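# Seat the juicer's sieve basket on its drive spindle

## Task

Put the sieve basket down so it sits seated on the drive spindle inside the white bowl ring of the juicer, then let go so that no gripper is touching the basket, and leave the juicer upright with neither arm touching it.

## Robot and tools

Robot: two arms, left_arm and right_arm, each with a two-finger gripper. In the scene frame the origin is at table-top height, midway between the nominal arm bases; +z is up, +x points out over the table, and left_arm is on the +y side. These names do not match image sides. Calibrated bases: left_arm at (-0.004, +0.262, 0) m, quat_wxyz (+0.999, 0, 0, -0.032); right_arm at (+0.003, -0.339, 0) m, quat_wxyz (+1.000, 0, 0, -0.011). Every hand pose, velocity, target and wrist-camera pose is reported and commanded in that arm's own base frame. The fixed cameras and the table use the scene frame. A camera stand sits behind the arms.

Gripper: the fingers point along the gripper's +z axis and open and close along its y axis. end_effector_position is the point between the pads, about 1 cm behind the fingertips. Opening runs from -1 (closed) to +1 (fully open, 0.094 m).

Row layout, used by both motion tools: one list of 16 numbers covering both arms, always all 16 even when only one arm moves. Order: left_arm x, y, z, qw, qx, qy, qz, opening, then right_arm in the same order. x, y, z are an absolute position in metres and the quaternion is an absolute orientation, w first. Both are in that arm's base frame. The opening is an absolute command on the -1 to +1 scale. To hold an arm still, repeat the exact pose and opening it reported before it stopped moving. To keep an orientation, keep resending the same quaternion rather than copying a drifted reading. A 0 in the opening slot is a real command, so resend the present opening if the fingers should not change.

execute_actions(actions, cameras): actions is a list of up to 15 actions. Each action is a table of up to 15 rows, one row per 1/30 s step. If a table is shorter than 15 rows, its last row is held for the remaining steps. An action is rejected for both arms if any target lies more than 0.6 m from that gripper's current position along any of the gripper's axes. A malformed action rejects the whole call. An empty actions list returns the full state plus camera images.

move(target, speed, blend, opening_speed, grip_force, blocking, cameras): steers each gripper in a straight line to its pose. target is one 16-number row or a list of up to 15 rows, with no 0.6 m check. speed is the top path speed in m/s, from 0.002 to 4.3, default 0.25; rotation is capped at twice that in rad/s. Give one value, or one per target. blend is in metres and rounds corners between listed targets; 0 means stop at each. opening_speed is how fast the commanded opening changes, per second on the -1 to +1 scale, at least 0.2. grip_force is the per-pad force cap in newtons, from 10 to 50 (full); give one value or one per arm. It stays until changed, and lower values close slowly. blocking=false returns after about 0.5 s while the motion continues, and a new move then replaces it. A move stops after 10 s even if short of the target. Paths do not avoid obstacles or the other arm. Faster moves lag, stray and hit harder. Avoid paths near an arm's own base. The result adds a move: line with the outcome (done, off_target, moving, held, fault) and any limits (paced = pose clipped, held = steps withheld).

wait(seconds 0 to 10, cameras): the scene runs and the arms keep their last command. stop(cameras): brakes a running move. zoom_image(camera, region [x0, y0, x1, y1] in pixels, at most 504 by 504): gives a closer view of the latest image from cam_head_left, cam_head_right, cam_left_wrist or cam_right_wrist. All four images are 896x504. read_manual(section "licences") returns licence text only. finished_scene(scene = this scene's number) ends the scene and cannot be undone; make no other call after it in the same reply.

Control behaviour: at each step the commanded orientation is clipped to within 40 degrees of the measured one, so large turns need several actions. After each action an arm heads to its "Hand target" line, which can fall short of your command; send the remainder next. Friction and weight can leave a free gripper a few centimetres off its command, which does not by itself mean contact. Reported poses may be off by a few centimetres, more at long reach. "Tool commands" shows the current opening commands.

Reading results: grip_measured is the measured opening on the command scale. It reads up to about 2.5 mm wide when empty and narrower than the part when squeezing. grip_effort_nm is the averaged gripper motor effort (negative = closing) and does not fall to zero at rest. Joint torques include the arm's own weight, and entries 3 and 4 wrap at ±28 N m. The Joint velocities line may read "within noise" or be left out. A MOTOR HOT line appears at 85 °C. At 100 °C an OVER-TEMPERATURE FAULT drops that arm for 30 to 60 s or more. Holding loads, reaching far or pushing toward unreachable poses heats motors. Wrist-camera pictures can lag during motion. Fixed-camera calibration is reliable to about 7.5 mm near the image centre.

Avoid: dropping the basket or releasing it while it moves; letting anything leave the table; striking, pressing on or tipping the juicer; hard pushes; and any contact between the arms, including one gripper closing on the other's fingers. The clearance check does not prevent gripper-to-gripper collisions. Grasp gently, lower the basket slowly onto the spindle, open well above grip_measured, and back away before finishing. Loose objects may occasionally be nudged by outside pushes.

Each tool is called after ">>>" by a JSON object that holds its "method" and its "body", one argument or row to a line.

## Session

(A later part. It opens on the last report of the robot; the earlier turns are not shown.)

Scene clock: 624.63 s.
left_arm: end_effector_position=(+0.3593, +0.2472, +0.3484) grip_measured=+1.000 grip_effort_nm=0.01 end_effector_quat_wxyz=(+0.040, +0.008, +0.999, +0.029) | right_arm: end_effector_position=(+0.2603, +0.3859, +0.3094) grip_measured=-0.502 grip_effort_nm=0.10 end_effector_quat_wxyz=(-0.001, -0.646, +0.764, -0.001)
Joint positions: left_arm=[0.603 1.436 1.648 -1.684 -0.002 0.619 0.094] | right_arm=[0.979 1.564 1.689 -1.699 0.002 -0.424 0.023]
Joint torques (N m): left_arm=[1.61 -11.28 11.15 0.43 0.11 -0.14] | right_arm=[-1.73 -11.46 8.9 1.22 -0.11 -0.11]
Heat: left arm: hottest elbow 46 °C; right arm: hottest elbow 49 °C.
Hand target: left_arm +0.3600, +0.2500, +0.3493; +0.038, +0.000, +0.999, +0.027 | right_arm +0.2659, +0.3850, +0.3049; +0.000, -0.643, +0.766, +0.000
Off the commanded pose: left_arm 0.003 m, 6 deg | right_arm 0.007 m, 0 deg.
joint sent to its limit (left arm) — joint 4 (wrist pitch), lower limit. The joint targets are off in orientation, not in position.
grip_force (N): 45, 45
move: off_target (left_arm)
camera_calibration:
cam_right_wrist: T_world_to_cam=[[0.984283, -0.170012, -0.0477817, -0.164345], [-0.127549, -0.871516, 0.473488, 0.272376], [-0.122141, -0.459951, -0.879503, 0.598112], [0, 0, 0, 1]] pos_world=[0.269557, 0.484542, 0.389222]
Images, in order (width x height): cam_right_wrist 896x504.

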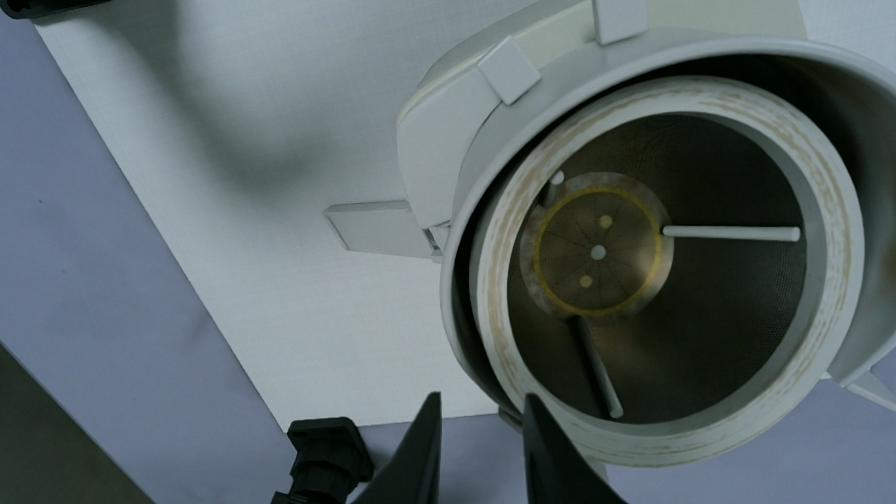

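>>> {"method": "move", "body": {
  "target": [
    [0.36,0.25,0.35,0,0,1,0,1,0.264,0.385,0.265,0,-0.643,0.766,0,-0.5]
  ],
  "cameras": ["cam_right_wrist"],
  "speed": 0.1
}}

>>> {"method": "zoom_image", "body": {
  "camera": "cam_right_wrist",
  "region": [300, 250, 700, 504]
}}

Scene clock: 631.73 s.
left_arm: end_effector_position=(+0.3593, +0.2472, +0.3484) grip_measured=+1.000 grip_effort_nm=0.01 end_effector_quat_wxyz=(+0.040, +0.008, +0.999, +0.029) | right_arm: end_effector_position=(+0.2609, +0.3868, +0.2660) grip_measured=-0.502 grip_effort_nm=0.10 end_effector_quat_wxyz=(-0.005, -0.646, +0.764, -0.002)
Joint positions: left_arm=[0.603 1.436 1.648 -1.684 -0.002 0.619 0.094] | right_arm=[0.979 1.564 1.575 -1.592 0.002 -0.424 0.023]
Joint torques (N m): left_arm=[2.02 -11.52 10.92 0.21 0.19 -0.19] | right_arm=[-1.55 -12.4 8.59 1.35 -0.12 -0.06]
Heat: left arm: hottest elbow 46 °C; right arm: hottest elbow 48 °C.
Hand target: left_arm +0.3600, +0.2500, +0.3493; +0.038, +0.000, +0.999, +0.027 | right_arm +0.2639, +0.3850, +0.2649; +0.000, -0.643, +0.766, +0.000
Off the commanded pose: left_arm 0.003 m, 6 deg | right_arm 0.004 m, 1 deg.
joint sent to its limit (left arm) — joint 4 (wrist pitch), lower limit. The joint targets are off in orientation, not in position.
grip_force (N): 45, 45
move: off_target (left_arm)
camera_calibration:
cam_right_wrist: T_world_to_cam=[[0.984073, -0.170338, -0.050839, -0.165932], [-0.125557, -0.86849, 0.479541, 0.290516], [-0.125837, -0.465521, -0.876045, 0.562606], [0, 0, 0, 1]] pos_world=[0.270563, 0.485951, 0.345118]
Images, in order (width x height): cam_right_wrist 896x504.

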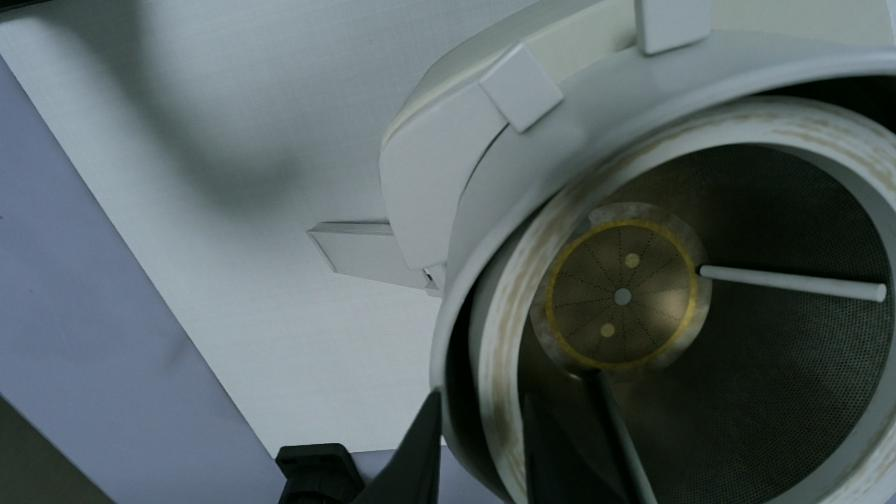

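Scaled by 1.260 from the camera's 896x504 image, which has a finer 1280x720 frame.

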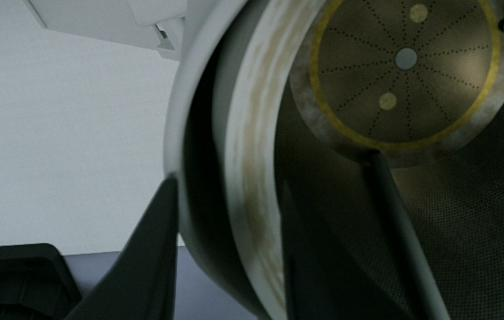

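>>> {"method": "move", "body": {
  "target": [
    [0.36,0.25,0.35,0,0,1,0,1,0.269,0.382,0.268,0,-0.643,0.766,0,-0.5],
    [0.36,0.25,0.35,0,0,1,0,1,0.269,0.384,0.238,0,-0.643,0.766,0,-0.5]
  ],
  "cameras": ["cam_right_wrist"],
  "speed": 0.08
}}

>>> {"method": "zoom_image", "body": {
  "camera": "cam_right_wrist",
  "region": [300, 250, 700, 504]
}}

Scene clock: 638.60 s.
left_arm: end_effector_position=(+0.3593, +0.2472, +0.3484) grip_measured=+1.000 grip_effort_nm=0.01 end_effector_quat_wxyz=(+0.040, +0.008, +0.999, +0.029) | right_arm: end_effector_position=(+0.2680, +0.3856, +0.2480) grip_measured=-0.502 grip_effort_nm=0.10 end_effector_quat_wxyz=(+0.003, -0.642, +0.767, -0.001)
Joint positions: left_arm=[0.603 1.436 1.648 -1.684 -0.002 0.619 0.094] | right_arm=[0.965 1.563 1.527 -1.53 0.003 -0.429 0.023]
Joint torques (N m): left_arm=[2.14 -12.22 11.19 0.12 0.12 -0.14] | right_arm=[-0.38 -12.04 7.53 1.59 -0.12 -0.16]
Heat: left arm: hottest elbow 46 °C; right arm: hottest elbow 48 °C.
Hand target: left_arm +0.3600, +0.2500, +0.3493; +0.038, +0.000, +0.999, +0.027 | right_arm +0.2689, +0.3840, +0.2381; +0.000, -0.643, +0.766, +0.000
Off the commanded pose: left_arm 0.003 m, 6 deg | right_arm 0.010 m, 0 deg.
joint sent to its limit (left arm) — joint 4 (wrist pitch), lower limit. The joint targets are off in orientation, not in position.
grip_force (N): 45, 45
move: off_target (left_arm)
camera_calibration:
cam_right_wrist: T_world_to_cam=[[0.982956, -0.178378, -0.0444823, -0.172135], [-0.137259, -0.873055, 0.467905, 0.306796], [-0.122299, -0.453824, -0.882659, 0.543396], [0, 0, 0, 1]] pos_world=[0.277768, 0.483752, 0.328425]
Images, in order (width x height): cam_right_wrist 896x504.

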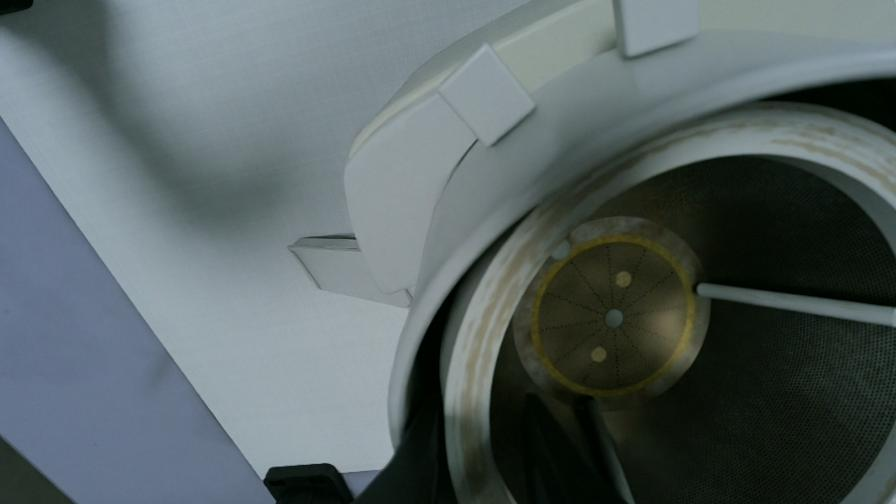

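Scaled by 1.260 from the camera's 896x504 image, which has a finer 1280x720 frame.

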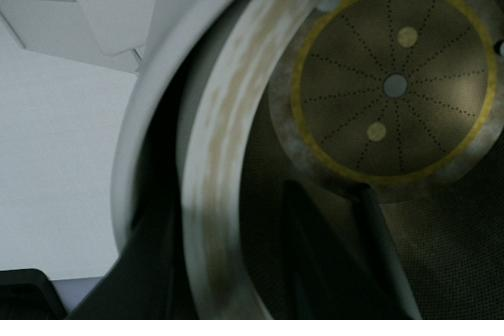

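Outer finger in the gap. Close, lift.

>>> {"method": "move", "body": {
  "target": [
    [0.36,0.25,0.35,0,0,1,0,1,0.268,0.384,0.24,0,-0.643,0.766,0,-0.95]
  ],
  "opening_speed": 0.3
}}

>>> {"method": "move", "body": {
  "target": [
    [0.36,0.25,0.35,0,0,1,0,1,0.268,0.388,0.34,0,-0.643,0.766,0,-0.95]
  ],
  "speed": 0.1,
  "cameras": ["cam_right_wrist","cam_head_left"]
}}

>>> {"method": "zoom_image", "body": {
  "camera": "cam_head_left",
  "region": [350, 220, 520, 390]
}}

Scene clock: 645.57 s.
left_arm: end_effector_position=(+0.3593, +0.2472, +0.3484) grip_measured=+1.000 grip_effort_nm=0.01 end_effector_quat_wxyz=(+0.040, +0.008, +0.999, +0.029) | right_arm: end_effector_position=(+0.2656, +0.3879, +0.2453) grip_measured=-0.743 grip_effort_nm=-0.93 end_effector_quat_wxyz=(+0.002, -0.650, +0.760, +0.008)
Joint positions: left_arm=[0.603 1.436 1.648 -1.684 -0.002 0.619 0.094] | right_arm=[0.966 1.562 1.519 -1.52 -0.014 -0.45 0.012]
Joint torques (N m): left_arm=[2.49 -11.05 11.15 0.1 0.13 -0.17] | right_arm=[-1.03 -11.87 8.31 1.02 0.5 0.07]
Heat: left arm: hottest elbow 46 °C; right arm: hottest elbow 47 °C.
Hand target: left_arm +0.3600, +0.2500, +0.3493; +0.038, +0.000, +0.999, +0.027 | right_arm +0.2679, +0.3840, +0.2401; +0.000, -0.643, +0.766, +0.000
Off the commanded pose: left_arm 0.003 m, 6 deg | right_arm 0.007 m, 1 deg.
joint sent to its limit (left arm) — joint 4 (wrist pitch), lower limit. The joint targets are off in orientation, not in position.
grip_force (N): 45, 45
move: off_target (left_arm)

Scene clock: 647.17 s.
left_arm: end_effector_position=(+0.3593, +0.2472, +0.3484) grip_measured=+1.000 grip_effort_nm=0.01 end_effector_quat_wxyz=(+0.040, +0.008, +0.999, +0.029) | right_arm: end_effector_position=(+0.2617, +0.3799, +0.2983) grip_measured=-0.753 grip_effort_nm=-0.93 end_effector_quat_wxyz=(-0.015, -0.647, +0.762, -0.001)
Joint positions: left_arm=[0.603 1.436 1.648 -1.684 -0.002 0.619 0.094] | right_arm=[0.966 1.567 1.664 -1.696 -0.006 -0.442 0.012]
Joint torques (N m): left_arm=[2.26 -11.69 11.12 0.35 0.15 -0.19] | right_arm=[-0.85 -13.57 15.77 0.12 0.2 0.06]
Heat: left arm: hottest elbow 46 °C; right arm: hottest elbow 47 °C.
Hand target: left_arm +0.3600, +0.2500, +0.3493; +0.038, +0.000, +0.999, +0.027 | right_arm +0.2663, +0.3857, +0.3388; +0.029, -0.643, +0.766, +0.008
Off the commanded pose: left_arm 0.003 m, 6 deg | right_arm 0.043 m, 2 deg.
joint sent to its limit (left arm) — joint 4 (wrist pitch), lower limit. The joint targets are off in orientation, not in position.
joint sent to its limit (right arm) — joint 4 (wrist pitch), lower limit. The joint targets are off in orientation, not in position.
grip_force (N): 45, 45
move: off_target (left_arm, right_arm)
camera_calibration:
cam_right_wrist: T_world_to_cam=[[0.983704, -0.166971, -0.0666878, -0.162701], [-0.113324, -0.863751, 0.491011, 0.260832], [-0.139586, -0.475453, -0.868597, 0.592971], [0, 0, 0, 1]] pos_world=[0.272378, 0.480057, 0.376132]
Images, in order (width x height): cam_head_left 896x504, cam_right_wrist 896x504.

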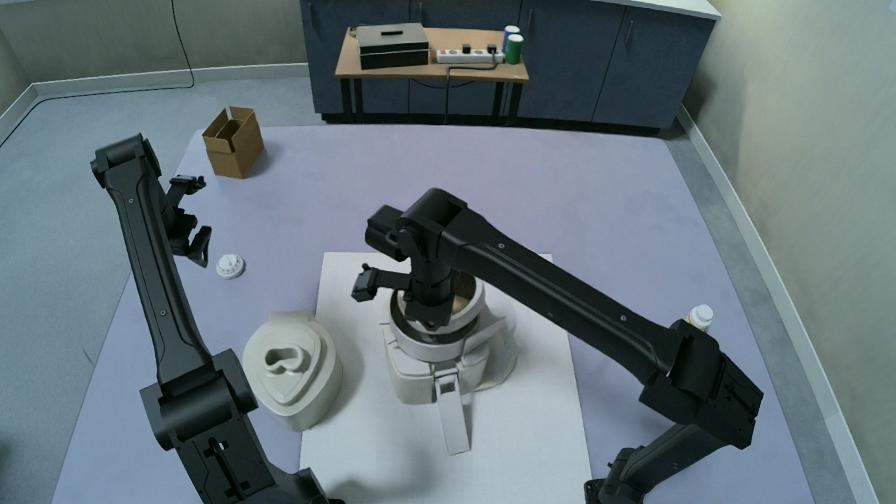

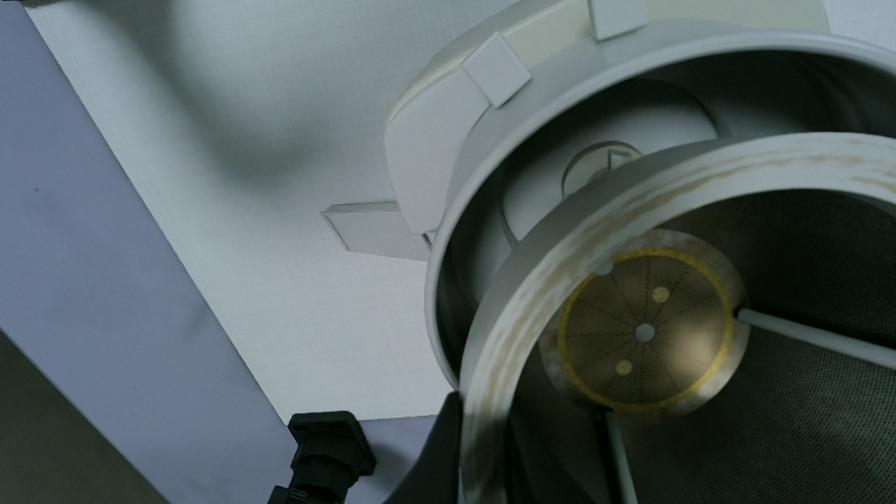

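Scaled by 2.965 from the camera's 896x504 image, which has a finer 1280x720 frame.

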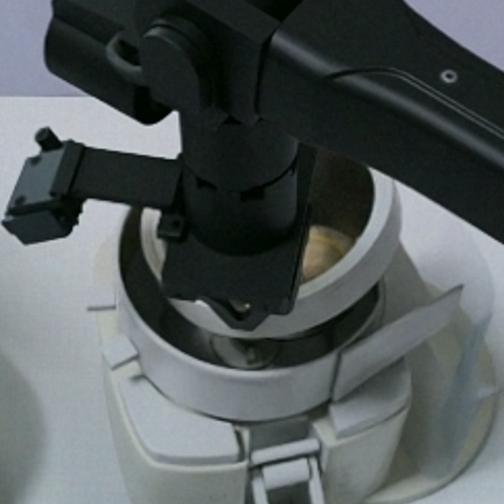

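>>> {"method": "move", "body": {
  "target": [
    [0.36,0.25,0.35,0,0,1,0,1,0.25,0.388,0.39,0,-0.643,0.766,0,-0.95],
    [0.36,0.25,0.35,0,0,1,0,1,0.28,0.03,0.36,0,-0.643,0.766,0,-0.95],
    [0.36,0.25,0.35,0,0,1,0,1,0.29,0.03,0.12,0,-0.643,0.766,0,-0.95]
  ],
  "blend": [0.03,0.05,0]
}}

>>> {"method": "move", "body": {
  "target": [
    [0.36,0.25,0.35,0,0,1,0,1,0.29,0.03,0.083,0,-0.643,0.766,0,-0.95]
  ],
  "speed": 0.06,
  "cameras": ["cam_right_wrist"]
}}

>>> {"method": "move", "body": {
  "target": [
    [0.36,0.25,0.35,0,0,1,0,1,0.29,0.03,0.083,0,-0.643,0.766,0,0.1]
  ],
  "opening_speed": 0.3,
  "cameras": ["cam_right_wrist"]
}}

>>> {"method": "move", "body": {
  "target": [
    [0.36,0.25,0.35,0,0,1,0,1,0.29,0.03,0.2,0,-0.643,0.766,0,0.1],
    [0.36,0.25,0.35,0,0,1,0,1,0.26,0.15,0.3,0,-0.643,0.766,0,0.1]
  ],
  "cameras": ["cam_right_wrist","cam_head_left"]
}}

Scene clock: 679.77 s.
left_arm: end_effector_position=(+0.3593, +0.2472, +0.3484) grip_measured=+1.000 grip_effort_nm=0.01 end_effector_quat_wxyz=(+0.040, +0.008, +0.999, +0.029) | right_arm: end_effector_position=(+0.2851, +0.0334, +0.1184) grip_measured=-0.753 grip_effort_nm=-0.93 end_effector_quat_wxyz=(-0.008, -0.643, +0.766, +0.007)
Joint positions: left_arm=[0.603 1.436 1.648 -1.684 -0.002 0.619 0.094] | right_arm=[0.117 1.171 0.797 -1.219 -0.003 -1.28 0.012]
Joint torques (N m): left_arm=[1.67 -11.4 11.11 0.24 0.15 -0.14] | right_arm=[-1.32 -5.89 8.77 1.1 0.04 -0.19]
Motor temperatures (°C): left_arm=[24 33 46 25 24 26 27] | right_arm=[25 32 55 23 26 25 27]
Heat: left arm: hottest elbow 46 °C; right arm: hottest elbow 55 °C.
Hand target: left_arm +0.3600, +0.2500, +0.3493; +0.038, +0.000, +0.999, +0.027 | right_arm +0.2899, +0.0300, +0.1200; +0.000, -0.643, +0.766, +0.000
Off the commanded pose: left_arm 0.003 m, 6 deg | right_arm 0.006 m, 1 deg.
joint sent to its limit (left arm) — joint 4 (wrist pitch), lower limit. The joint targets are off in orientation, not in position.
grip_force (N): 45, 45
move: off_target (left_arm); blend cut to 0.0269 m at target 1

Scene clock: 681.07 s.
left_arm: end_effector_position=(+0.3593, +0.2472, +0.3484) grip_measured=+1.000 grip_effort_nm=0.01 end_effector_quat_wxyz=(+0.040, +0.008, +0.999, +0.029) | right_arm: end_effector_position=(+0.2960, +0.0340, +0.0993) grip_measured=-0.753 grip_effort_nm=-0.94 end_effector_quat_wxyz=(+0.015, -0.643, +0.766, -0.010)
Joint positions: left_arm=[0.603 1.436 1.648 -1.684 -0.002 0.619 0.094] | right_arm=[0.117 1.184 0.753 -1.103 0.001 -1.28 0.012]
Joint torques (N m): left_arm=[2.55 -11.28 11.18 0.35 0.13 -0.18] | right_arm=[-1.61 -3.55 6.43 1.32 -0.14 -0.17]
Heat: left arm: hottest elbow 46 °C; right arm: hottest elbow 54 °C.
Hand target: left_arm +0.3600, +0.2500, +0.3493; +0.038, +0.000, +0.999, +0.027 | right_arm +0.2892, +0.0301, +0.0838; +0.000, -0.643, +0.766, +0.000
Off the commanded pose: left_arm 0.003 m, 6 deg | right_arm 0.018 m, 2 deg.
joint sent to its limit (left arm) — joint 4 (wrist pitch), lower limit. The joint targets are off in orientation, not in position.
grip_force (N): 45, 45
move: off_target (left_arm, right_arm)
camera_calibration:
cam_right_wrist: T_world_to_cam=[[0.984268, -0.176152, -0.0136809, -0.272515], [-0.149946, -0.873773, 0.462641, 0.0775976], [-0.0934491, -0.453311, -0.88644, 0.247837], [0, 0, 0, 1]] pos_world=[0.303023, 0.132146, 0.180065]
Images, in order (width x height): cam_right_wrist 896x504.

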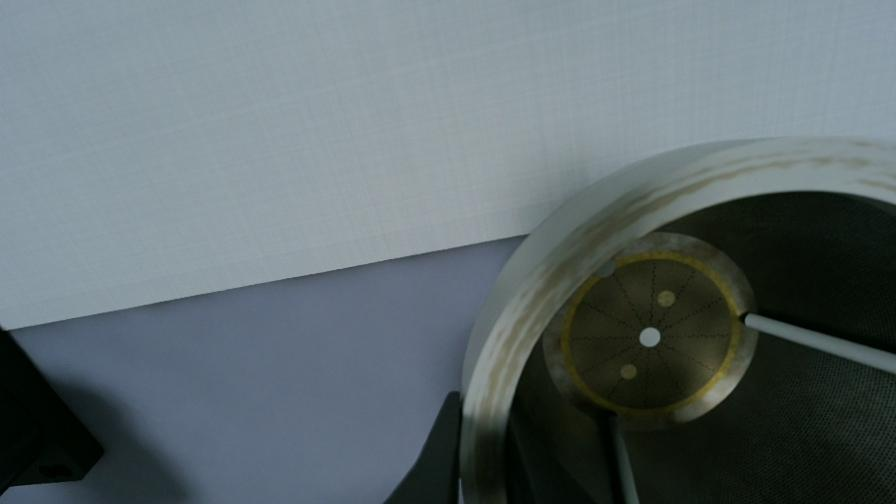

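Scene clock: 684.87 s.
left_arm: end_effector_position=(+0.3593, +0.2472, +0.3484) grip_measured=+1.000 grip_effort_nm=0.01 end_effector_quat_wxyz=(+0.040, +0.008, +0.999, +0.029) | right_arm: end_effector_position=(+0.2909, +0.0336, +0.0890) grip_measured=+0.097 grip_effort_nm=0.10 end_effector_quat_wxyz=(+0.002, -0.644, +0.765, -0.002)
Joint positions: left_arm=[0.603 1.436 1.648 -1.684 -0.002 0.619 0.094] | right_arm=[0.117 1.206 0.74 -1.099 0 -1.282 0.052]
Joint torques (N m): left_arm=[1.61 -11.16 11.06 0.24 0.17 -0.19] | right_arm=[-1.85 -4.6 7.43 1.32 -0.09 -0.16]
Heat: left arm: hottest elbow 46 °C; right arm: hottest elbow 53 °C.
Hand target: left_arm +0.3600, +0.2500, +0.3493; +0.038, +0.000, +0.999, +0.027 | right_arm +0.2898, +0.0301, +0.0832; +0.000, -0.643, +0.766, +0.000
Off the commanded pose: left_arm 0.003 m, 6 deg | right_arm 0.007 m, 0 deg.
joint sent to its limit (left arm) — joint 4 (wrist pitch), lower limit. The joint targets are off in orientation, not in position.
grip_force (N): 45, 45
move: off_target (left_arm)
camera_calibration:
cam_right_wrist: T_world_to_cam=[[0.983603, -0.175034, -0.0434533, -0.264893], [-0.134536, -0.872592, 0.469557, 0.0761208], [-0.120106, -0.456012, -0.881832, 0.245368], [0, 0, 0, 1]] pos_world=[0.300261, 0.131947, 0.16912]
Images, in order (width x height): cam_right_wrist 896x504.

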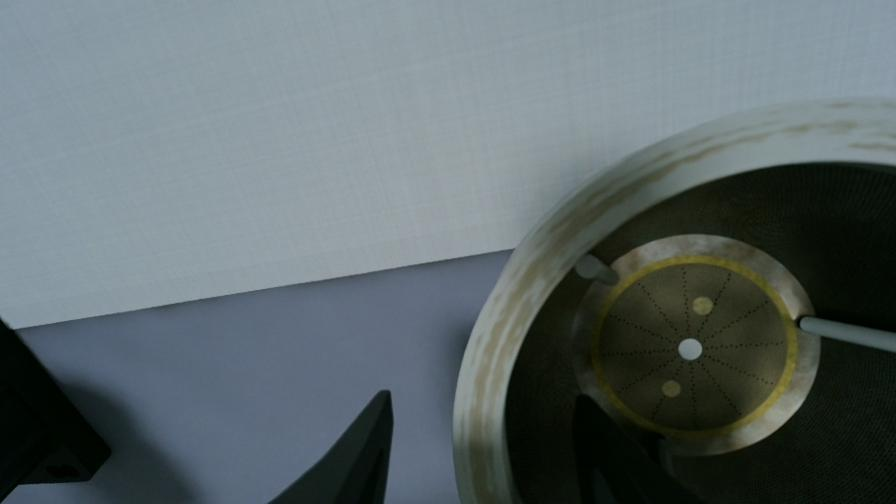

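Scene clock: 687.70 s.
left_arm: end_effector_position=(+0.3593, +0.2472, +0.3484) grip_measured=+1.000 grip_effort_nm=0.01 end_effector_quat_wxyz=(+0.040, +0.008, +0.999, +0.029) | right_arm: end_effector_position=(+0.2501, +0.1408, +0.2758) grip_measured=+0.098 grip_effort_nm=0.10 end_effector_quat_wxyz=(-0.024, -0.643, +0.766, +0.006)
Joint positions: left_arm=[0.603 1.436 1.648 -1.684 -0.002 0.619 0.094] | right_arm=[0.512 1.12 1.179 -1.679 -0.004 -0.884 0.052]
Joint torques (N m): left_arm=[1.79 -11.05 10.84 0.23 0.16 -0.15] | right_arm=[0.5 -5.54 14.93 0.09 0.07 0.05]
Heat: left arm: hottest elbow 46 °C; right arm: hottest elbow 53 °C.
Hand target: left_arm +0.3600, +0.2500, +0.3493; +0.038, +0.000, +0.999, +0.027 | right_arm +0.2590, +0.1493, +0.2995; +0.000, -0.643, +0.766, +0.000
Off the commanded pose: left_arm 0.003 m, 6 deg | right_arm 0.028 m, 3 deg.
joint sent to its limit (left arm) — joint 4 (wrist pitch), lower limit. The joint targets are off in orientation, not in position.
grip_force (N): 45, 45
move: off_target (left_arm, right_arm)
camera_calibration:
cam_right_wrist: T_world_to_cam=[[0.980006, -0.178109, -0.0886865, -0.184118], [-0.111949, -0.862079, 0.494255, 0.0625142], [-0.164486, -0.474444, -0.864781, 0.463238], [0, 0, 0, 1]] pos_world=[0.263631, 0.240879, 0.353373]
Images, in order (width x height): cam_head_left 896x504, cam_right_wrist 896x504.

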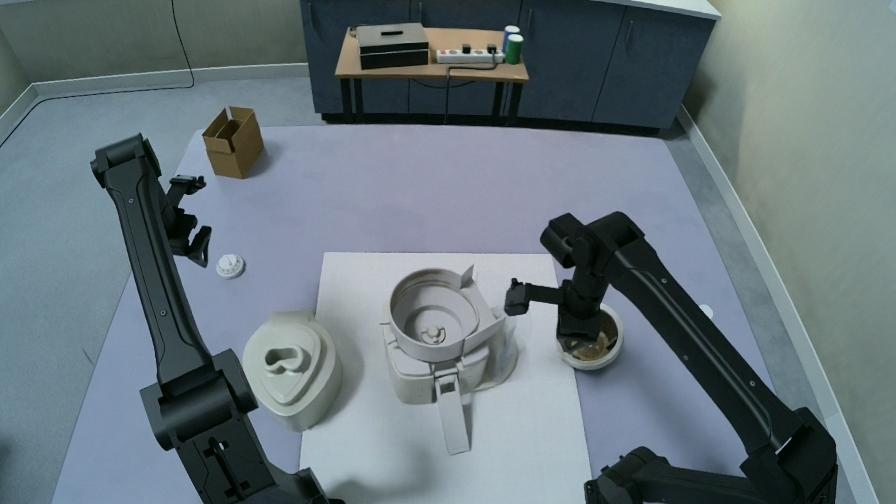

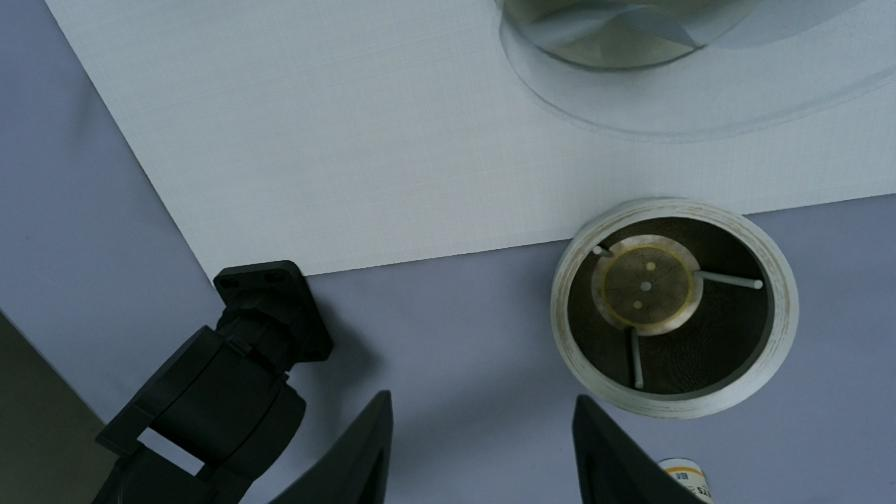

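>>> {"method": "move", "body": {
  "target": [
    [0.36,0.25,0.35,0,0,1,0,1,0.36,-0.02,0.27,0,-0.1305,0.9914,0,0.2],
    [0.36,0.25,0.35,0,0,1,0,1,0.383,-0.041,0.15,0,-0.1305,0.9914,0,0.2]
  ],
  "cameras": ["cam_right_wrist"]
}}

>>> {"method": "zoom_image", "body": {
  "camera": "cam_right_wrist",
  "region": [200, 50, 700, 504]
}}

Scene clock: 703.60 s.
left_arm: end_effector_position=(+0.3593, +0.2472, +0.3484) grip_measured=+1.000 grip_effort_nm=0.01 end_effector_quat_wxyz=(+0.040, +0.008, +0.999, +0.029) | right_arm: end_effector_position=(+0.3812, -0.0361, +0.1498) grip_measured=+0.198 grip_effort_nm=0.10 end_effector_quat_wxyz=(-0.007, -0.130, +0.991, +0.002)
Joint positions: left_arm=[0.603 1.436 1.648 -1.684 -0.002 0.619 0.094] | right_arm=[-0.094 1.397 1.084 -1.273 -0.002 -0.355 0.056]
Joint torques (N m): left_arm=[2.73 -11.52 11.14 0.18 0.14 -0.18] | right_arm=[-1.26 -8.7 8.62 1.36 0.05 -0.19]
Heat: left arm: hottest elbow 46 °C; right arm: hottest elbow 53 °C.
Hand target: left_arm +0.3600, +0.2500, +0.3493; +0.038, +0.000, +0.999, +0.027 | right_arm +0.3830, -0.0410, +0.1501; +0.000, -0.130, +0.991, +0.000
Off the commanded pose: left_arm 0.003 m, 6 deg | right_arm 0.005 m, 1 deg.
joint sent to its limit (left arm) — joint 4 (wrist pitch), lower limit. The joint targets are off in orientation, not in position.
grip_force (N): 45, 45
move: off_target (left_arm)
camera_calibration:
cam_right_wrist: T_world_to_cam=[[0.253536, -0.965748, -0.0552246, -0.111792], [-0.84039, -0.248178, 0.481822, 0.288657], [-0.479024, -0.0757487, -0.874527, 0.427635], [0, 0, 0, 1]] pos_world=[0.475775, -0.00393222, 0.228723]
Images, in order (width x height): cam_right_wrist 896x504.

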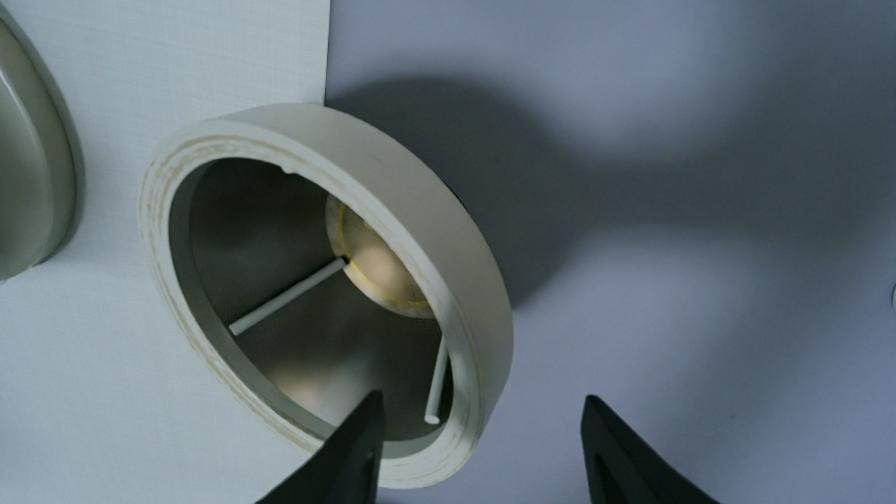

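Scaled by 1.008 from the camera's 896x504 image, which has a finer 1280x720 frame.

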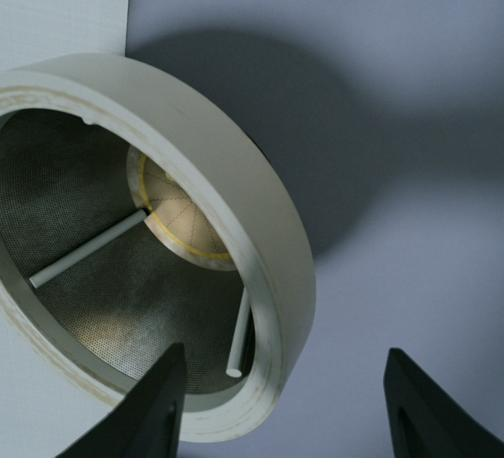

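>>> {"method": "move", "body": {
  "target": [
    [0.36,0.25,0.35,0,0,1,0,1,0.37,-0.03,0.29,0,-0.1305,0.9914,0,0.2],
    [0.36,0.25,0.35,0,0,1,0,1,0.25,0.15,0.3,0,-0.643,0.766,0,0.2]
  ],
  "cameras": ["cam_right_wrist","cam_head_left"]
}}

>>> {"method": "zoom_image", "body": {
  "camera": "cam_head_left",
  "region": [520, 250, 700, 410]
}}

Scene clock: 722.63 s.
left_arm: end_effector_position=(+0.3593, +0.2472, +0.3484) grip_measured=+1.000 grip_effort_nm=0.01 end_effector_quat_wxyz=(+0.040, +0.008, +0.999, +0.029) | right_arm: end_effector_position=(+0.2576, +0.1508, +0.3000) grip_measured=+0.198 grip_effort_nm=0.10 end_effector_quat_wxyz=(+0.004, -0.634, +0.773, +0.000)
Joint positions: left_arm=[0.603 1.436 1.648 -1.684 -0.002 0.619 0.094] | right_arm=[0.531 1.118 1.242 -1.686 -0.001 -0.843 0.056]
Joint torques (N m): left_arm=[2.14 -12.22 11.1 0.18 0.14 -0.17] | right_arm=[0.67 -5.77 8.61 0.25 -0.03 -0.2]
Motor temperatures (°C): left_arm=[24 33 47 25 24 26 27] | right_arm=[25 31 50 23 26 25 26]
Heat: left arm: hottest elbow 47 °C; right arm: hottest elbow 50 °C.
Hand target: left_arm +0.3600, +0.2500, +0.3493; +0.038, +0.000, +0.999, +0.027 | right_arm +0.2501, +0.1499, +0.2999; +0.000, -0.643, +0.766, +0.000
Off the commanded pose: left_arm 0.003 m, 6 deg | right_arm 0.008 m, 1 deg.
joint sent to its limit (left arm) — joint 4 (wrist pitch), lower limit. The joint targets are off in orientation, not in position.
grip_force (N): 45, 45
move: off_target (left_arm)
camera_calibration:
cam_right_wrist: T_world_to_cam=[[0.979081, -0.198824, -0.0432472, -0.197803], [-0.156431, -0.871441, 0.464886, 0.0816754], [-0.130118, -0.448396, -0.884314, 0.483145], [0, 0, 0, 1]] pos_world=[0.269307, 0.248488, 0.380727]
Images, in order (width x height): cam_head_left 896x504, cam_right_wrist 896x504.

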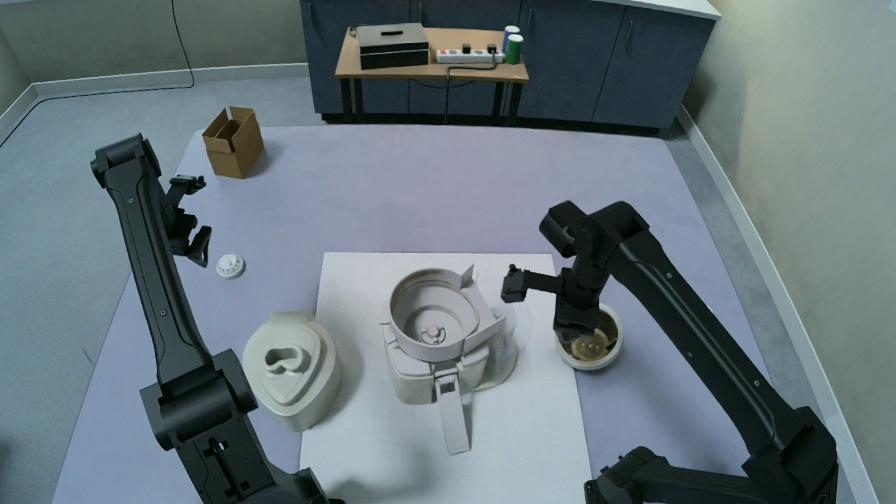

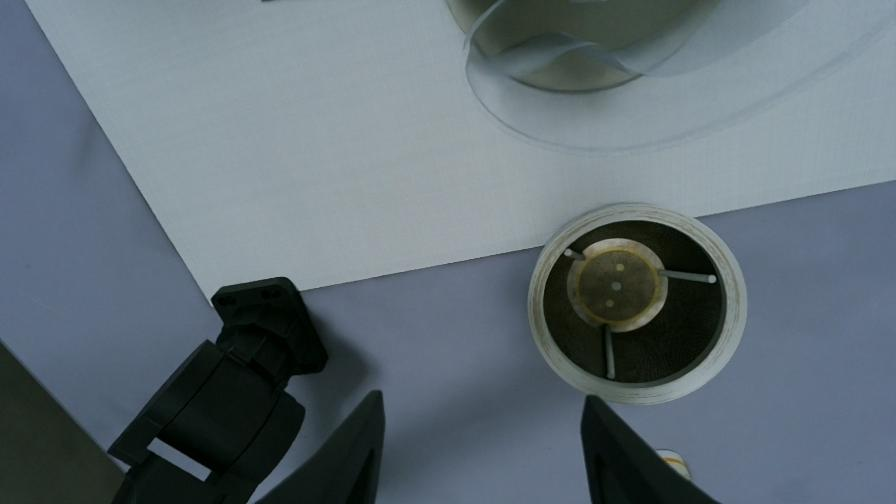

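Scaled by 2.800 from the camera's 896x504 image, which has a finer 1280x720 frame.

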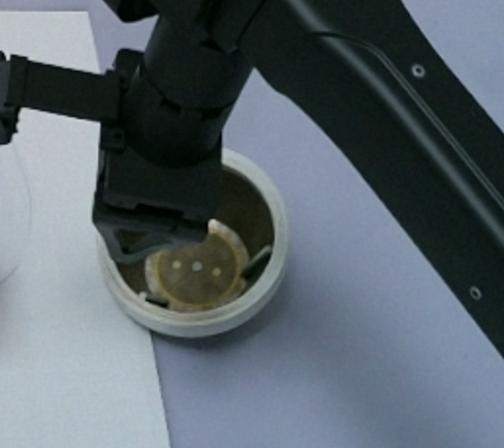

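>>> {"method": "move", "body": {
  "target": [
    [0.36,0.25,0.35,0,0,1,0,1,0.36,-0.0,0.27,0,-0.1305,0.9914,0,0.3],
    [0.36,0.25,0.35,0,0,1,0,1,0.374,-0.036,0.125,0,-0.1305,0.9914,0,0.3]
  ],
  "cameras": ["cam_right_wrist","cam_head_left","cam_head_right"]
}}

>>> {"method": "zoom_image", "body": {
  "camera": "cam_head_left",
  "region": [520, 250, 700, 410]
}}

Scene clock: 739.67 s.
left_arm: end_effector_position=(+0.3593, +0.2472, +0.3484) grip_measured=+1.000 grip_effort_nm=0.01 end_effector_quat_wxyz=(+0.040, +0.008, +0.999, +0.029) | right_arm: end_effector_position=(+0.3729, -0.0316, +0.1272) grip_measured=+0.298 grip_effort_nm=0.10 end_effector_quat_wxyz=(-0.004, -0.130, +0.992, +0.001)
Joint positions: left_arm=[0.603 1.436 1.648 -1.684 -0.002 0.619 0.094] | right_arm=[-0.084 1.391 1.015 -1.203 -0.001 -0.344 0.061]
Joint torques (N m): left_arm=[2.49 -11.58 11.07 0.32 0.18 -0.14] | right_arm=[-1.79 -8.41 8.36 1.24 0.02 -0.22]
Heat: left arm: hottest elbow 47 °C; right arm: hottest elbow 49 °C.
Hand target: left_arm +0.3600, +0.2500, +0.3493; +0.038, +0.000, +0.999, +0.027 | right_arm +0.3739, -0.0359, +0.1250; +0.000, -0.130, +0.991, +0.000
Off the commanded pose: left_arm 0.003 m, 6 deg | right_arm 0.005 m, 0 deg.
joint sent to its limit (left arm) — joint 4 (wrist pitch), lower limit. The joint targets are off in orientation, not in position.
grip_force (N): 45, 45
move: off_target (left_arm)
camera_calibration:
cam_right_wrist: T_world_to_cam=[[0.253442, -0.965943, -0.0521617, -0.106899], [-0.843556, -0.24708, 0.476828, 0.295469], [-0.473477, -0.0768471, -0.877447, 0.402406], [0, 0, 0, 1]] pos_world=[0.466868, 0.000669326, 0.206626]
Images, in order (width x height): cam_head_left 896x504, cam_head_right 896x504, cam_right_wrist 896x504.

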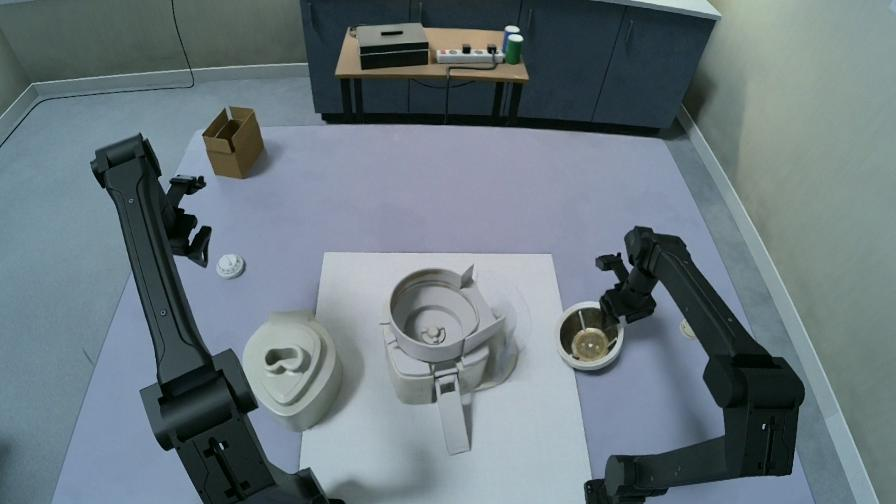

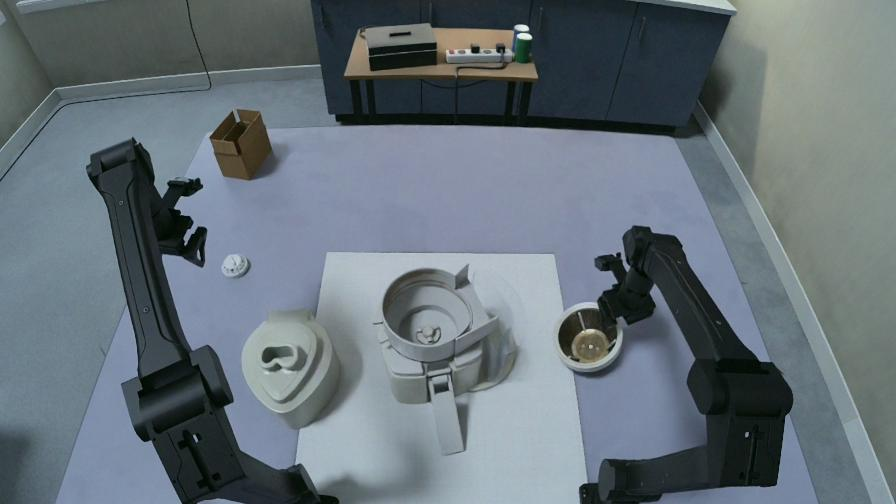

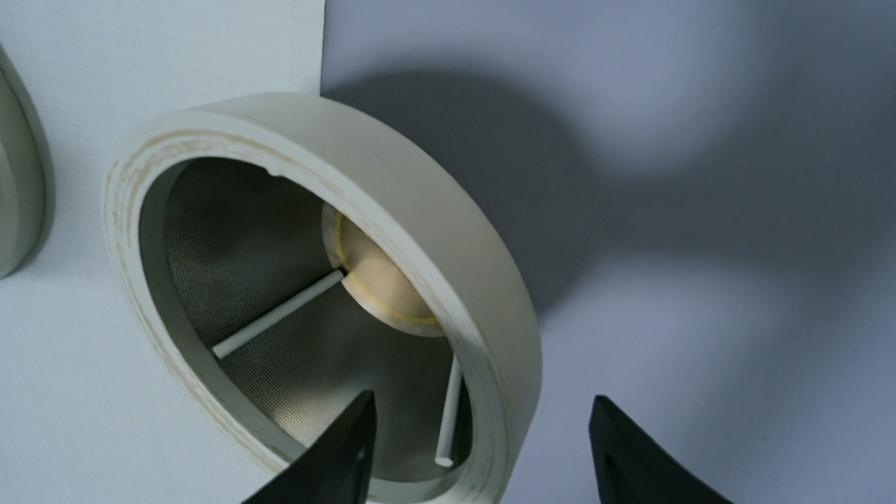

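Scaled by 2.800 from the camera's 896x504 image, which has a finer 1280x720 frame.

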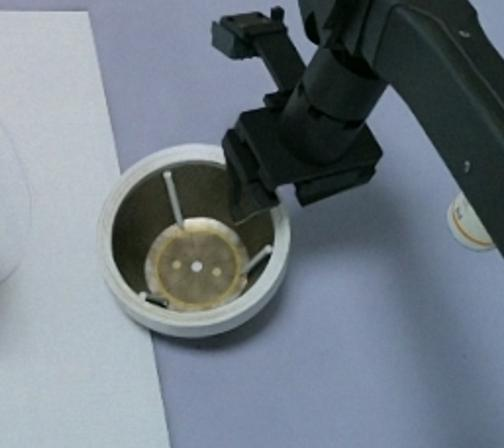

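>>> {"method": "move", "body": {
  "target": [
    [0.36,0.25,0.35,0,0,1,0,1,0.375,-0.038,0.12,0,-0.2588,0.9659,0,0.3]
  ],
  "cameras": ["cam_right_wrist"],
  "speed": 0.1
}}

>>> {"method": "move", "body": {
  "target": [
    [0.36,0.25,0.35,0,0,1,0,1,0.375,-0.038,0.083,0,-0.2588,0.9659,0,0.3]
  ],
  "cameras": ["cam_right_wrist","cam_head_left"],
  "speed": 0.1
}}

>>> {"method": "zoom_image", "body": {
  "camera": "cam_head_left",
  "region": [520, 250, 700, 410]
}}

Scene clock: 749.17 s.
left_arm: end_effector_position=(+0.3593, +0.2472, +0.3484) grip_measured=+1.000 grip_effort_nm=0.01 end_effector_quat_wxyz=(+0.040, +0.008, +0.999, +0.029) | right_arm: end_effector_position=(+0.3762, -0.0333, +0.1272) grip_measured=+0.298 grip_effort_nm=0.10 end_effector_quat_wxyz=(+0.003, -0.259, +0.966, -0.001)
Joint positions: left_arm=[0.603 1.436 1.648 -1.684 -0.002 0.619 0.094] | right_arm=[-0.087 1.391 1.015 -1.189 -0.001 -0.611 0.061]
Joint torques (N m): left_arm=[1.85 -10.87 10.97 0.27 0.15 -0.18] | right_arm=[-1.73 -7.88 7.77 1.35 -0.04 -0.16]
Heat: left arm: hottest elbow 47 °C; right arm: hottest elbow 48 °C.
Hand target: left_arm +0.3600, +0.2500, +0.3493; +0.038, +0.000, +0.999, +0.027 | right_arm +0.3749, -0.0379, +0.1201; +0.000, -0.259, +0.966, +0.000
Off the commanded pose: left_arm 0.003 m, 6 deg | right_arm 0.009 m, 0 deg.
joint sent to its limit (left arm) — joint 4 (wrist pitch), lower limit. The joint targets are off in orientation, not in position.
grip_force (N): 45, 45
move: off_target (left_arm)
camera_calibration:
cam_right_wrist: T_world_to_cam=[[0.496468, -0.866839, -0.0459326, -0.19834], [-0.757048, -0.458263, 0.465696, 0.259787], [-0.424732, -0.19643, -0.883752, 0.382374], [0, 0, 0, 1]] pos_world=[0.457548, 0.0222312, 0.207832]
Images, in order (width x height): cam_right_wrist 896x504.

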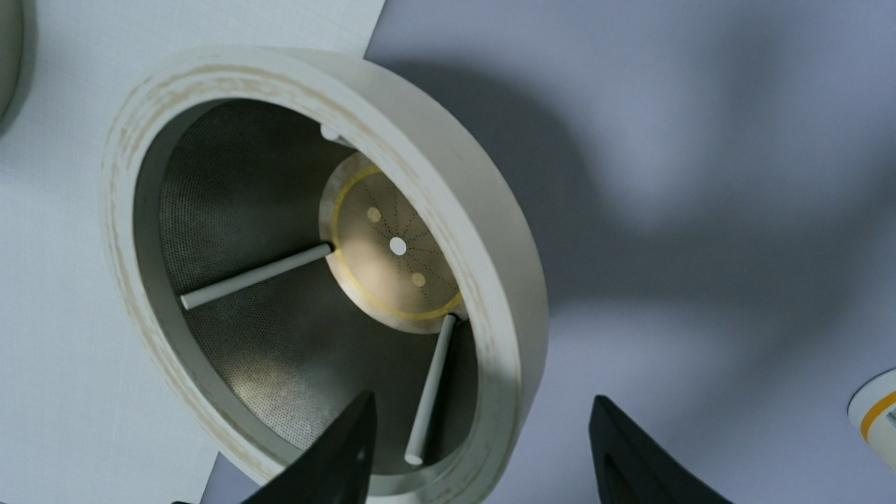

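Scene clock: 750.23 s.
left_arm: end_effector_position=(+0.3593, +0.2472, +0.3484) grip_measured=+1.000 grip_effort_nm=0.01 end_effector_quat_wxyz=(+0.040, +0.008, +0.999, +0.029) | right_arm: end_effector_position=(+0.3757, -0.0332, +0.0880) grip_measured=+0.298 grip_effort_nm=0.10 end_effector_quat_wxyz=(+0.000, -0.259, +0.966, +0.000)
Joint positions: left_arm=[0.603 1.436 1.648 -1.684 -0.002 0.619 0.094] | right_arm=[-0.087 1.44 0.952 -1.083 -0.001 -0.612 0.061]
Joint torques (N m): left_arm=[2.9 -11.4 11.11 0.09 0.21 -0.16] | right_arm=[-1.26 -8.64 7.58 1.21 -0.01 -0.2]
Heat: left arm: hottest elbow 47 °C; right arm: hottest elbow 48 °C.
Hand target: left_arm +0.3600, +0.2500, +0.3493; +0.038, +0.000, +0.999, +0.027 | right_arm +0.3750, -0.0380, +0.0831; +0.000, -0.259, +0.966, +0.000
Off the commanded pose: left_arm 0.003 m, 6 deg | right_arm 0.007 m, 0 deg.
joint sent to its limit (left arm) — joint 4 (wrist pitch), lower limit. The joint targets are off in orientation, not in position.
grip_force (N): 45, 45
move: off_target (left_arm)
camera_calibration:
cam_right_wrist: T_world_to_cam=[[0.496834, -0.86645, -0.0491899, -0.199741], [-0.754023, -0.459039, 0.469821, 0.276096], [-0.429657, -0.196333, -0.88139, 0.34919], [0, 0, 0, 1]] pos_world=[0.457453, 0.0222308, 0.168232]
Images, in order (width x height): cam_head_left 896x504, cam_right_wrist 896x504.

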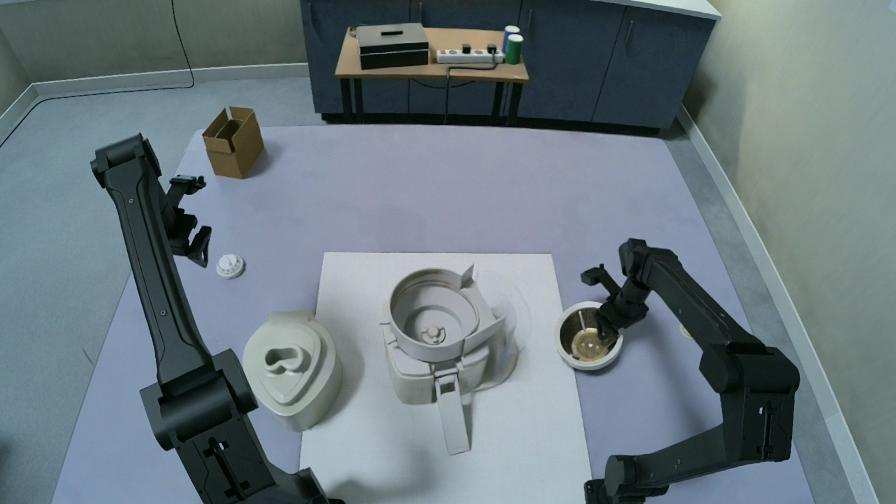

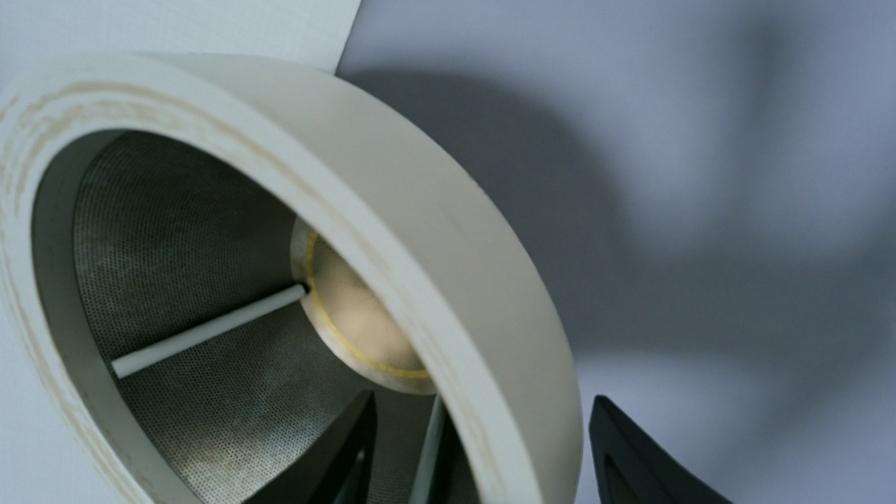

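Scaled by 2.800 from the camera's 896x504 image, which has a finer 1280x720 frame.

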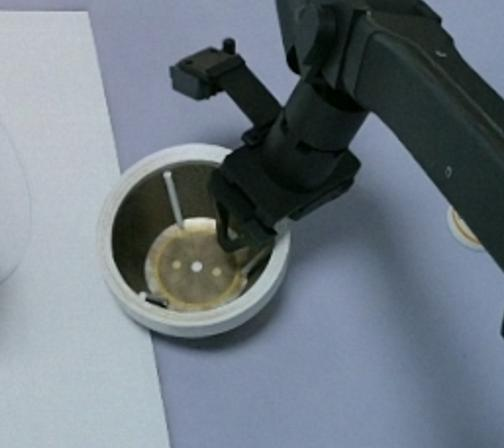

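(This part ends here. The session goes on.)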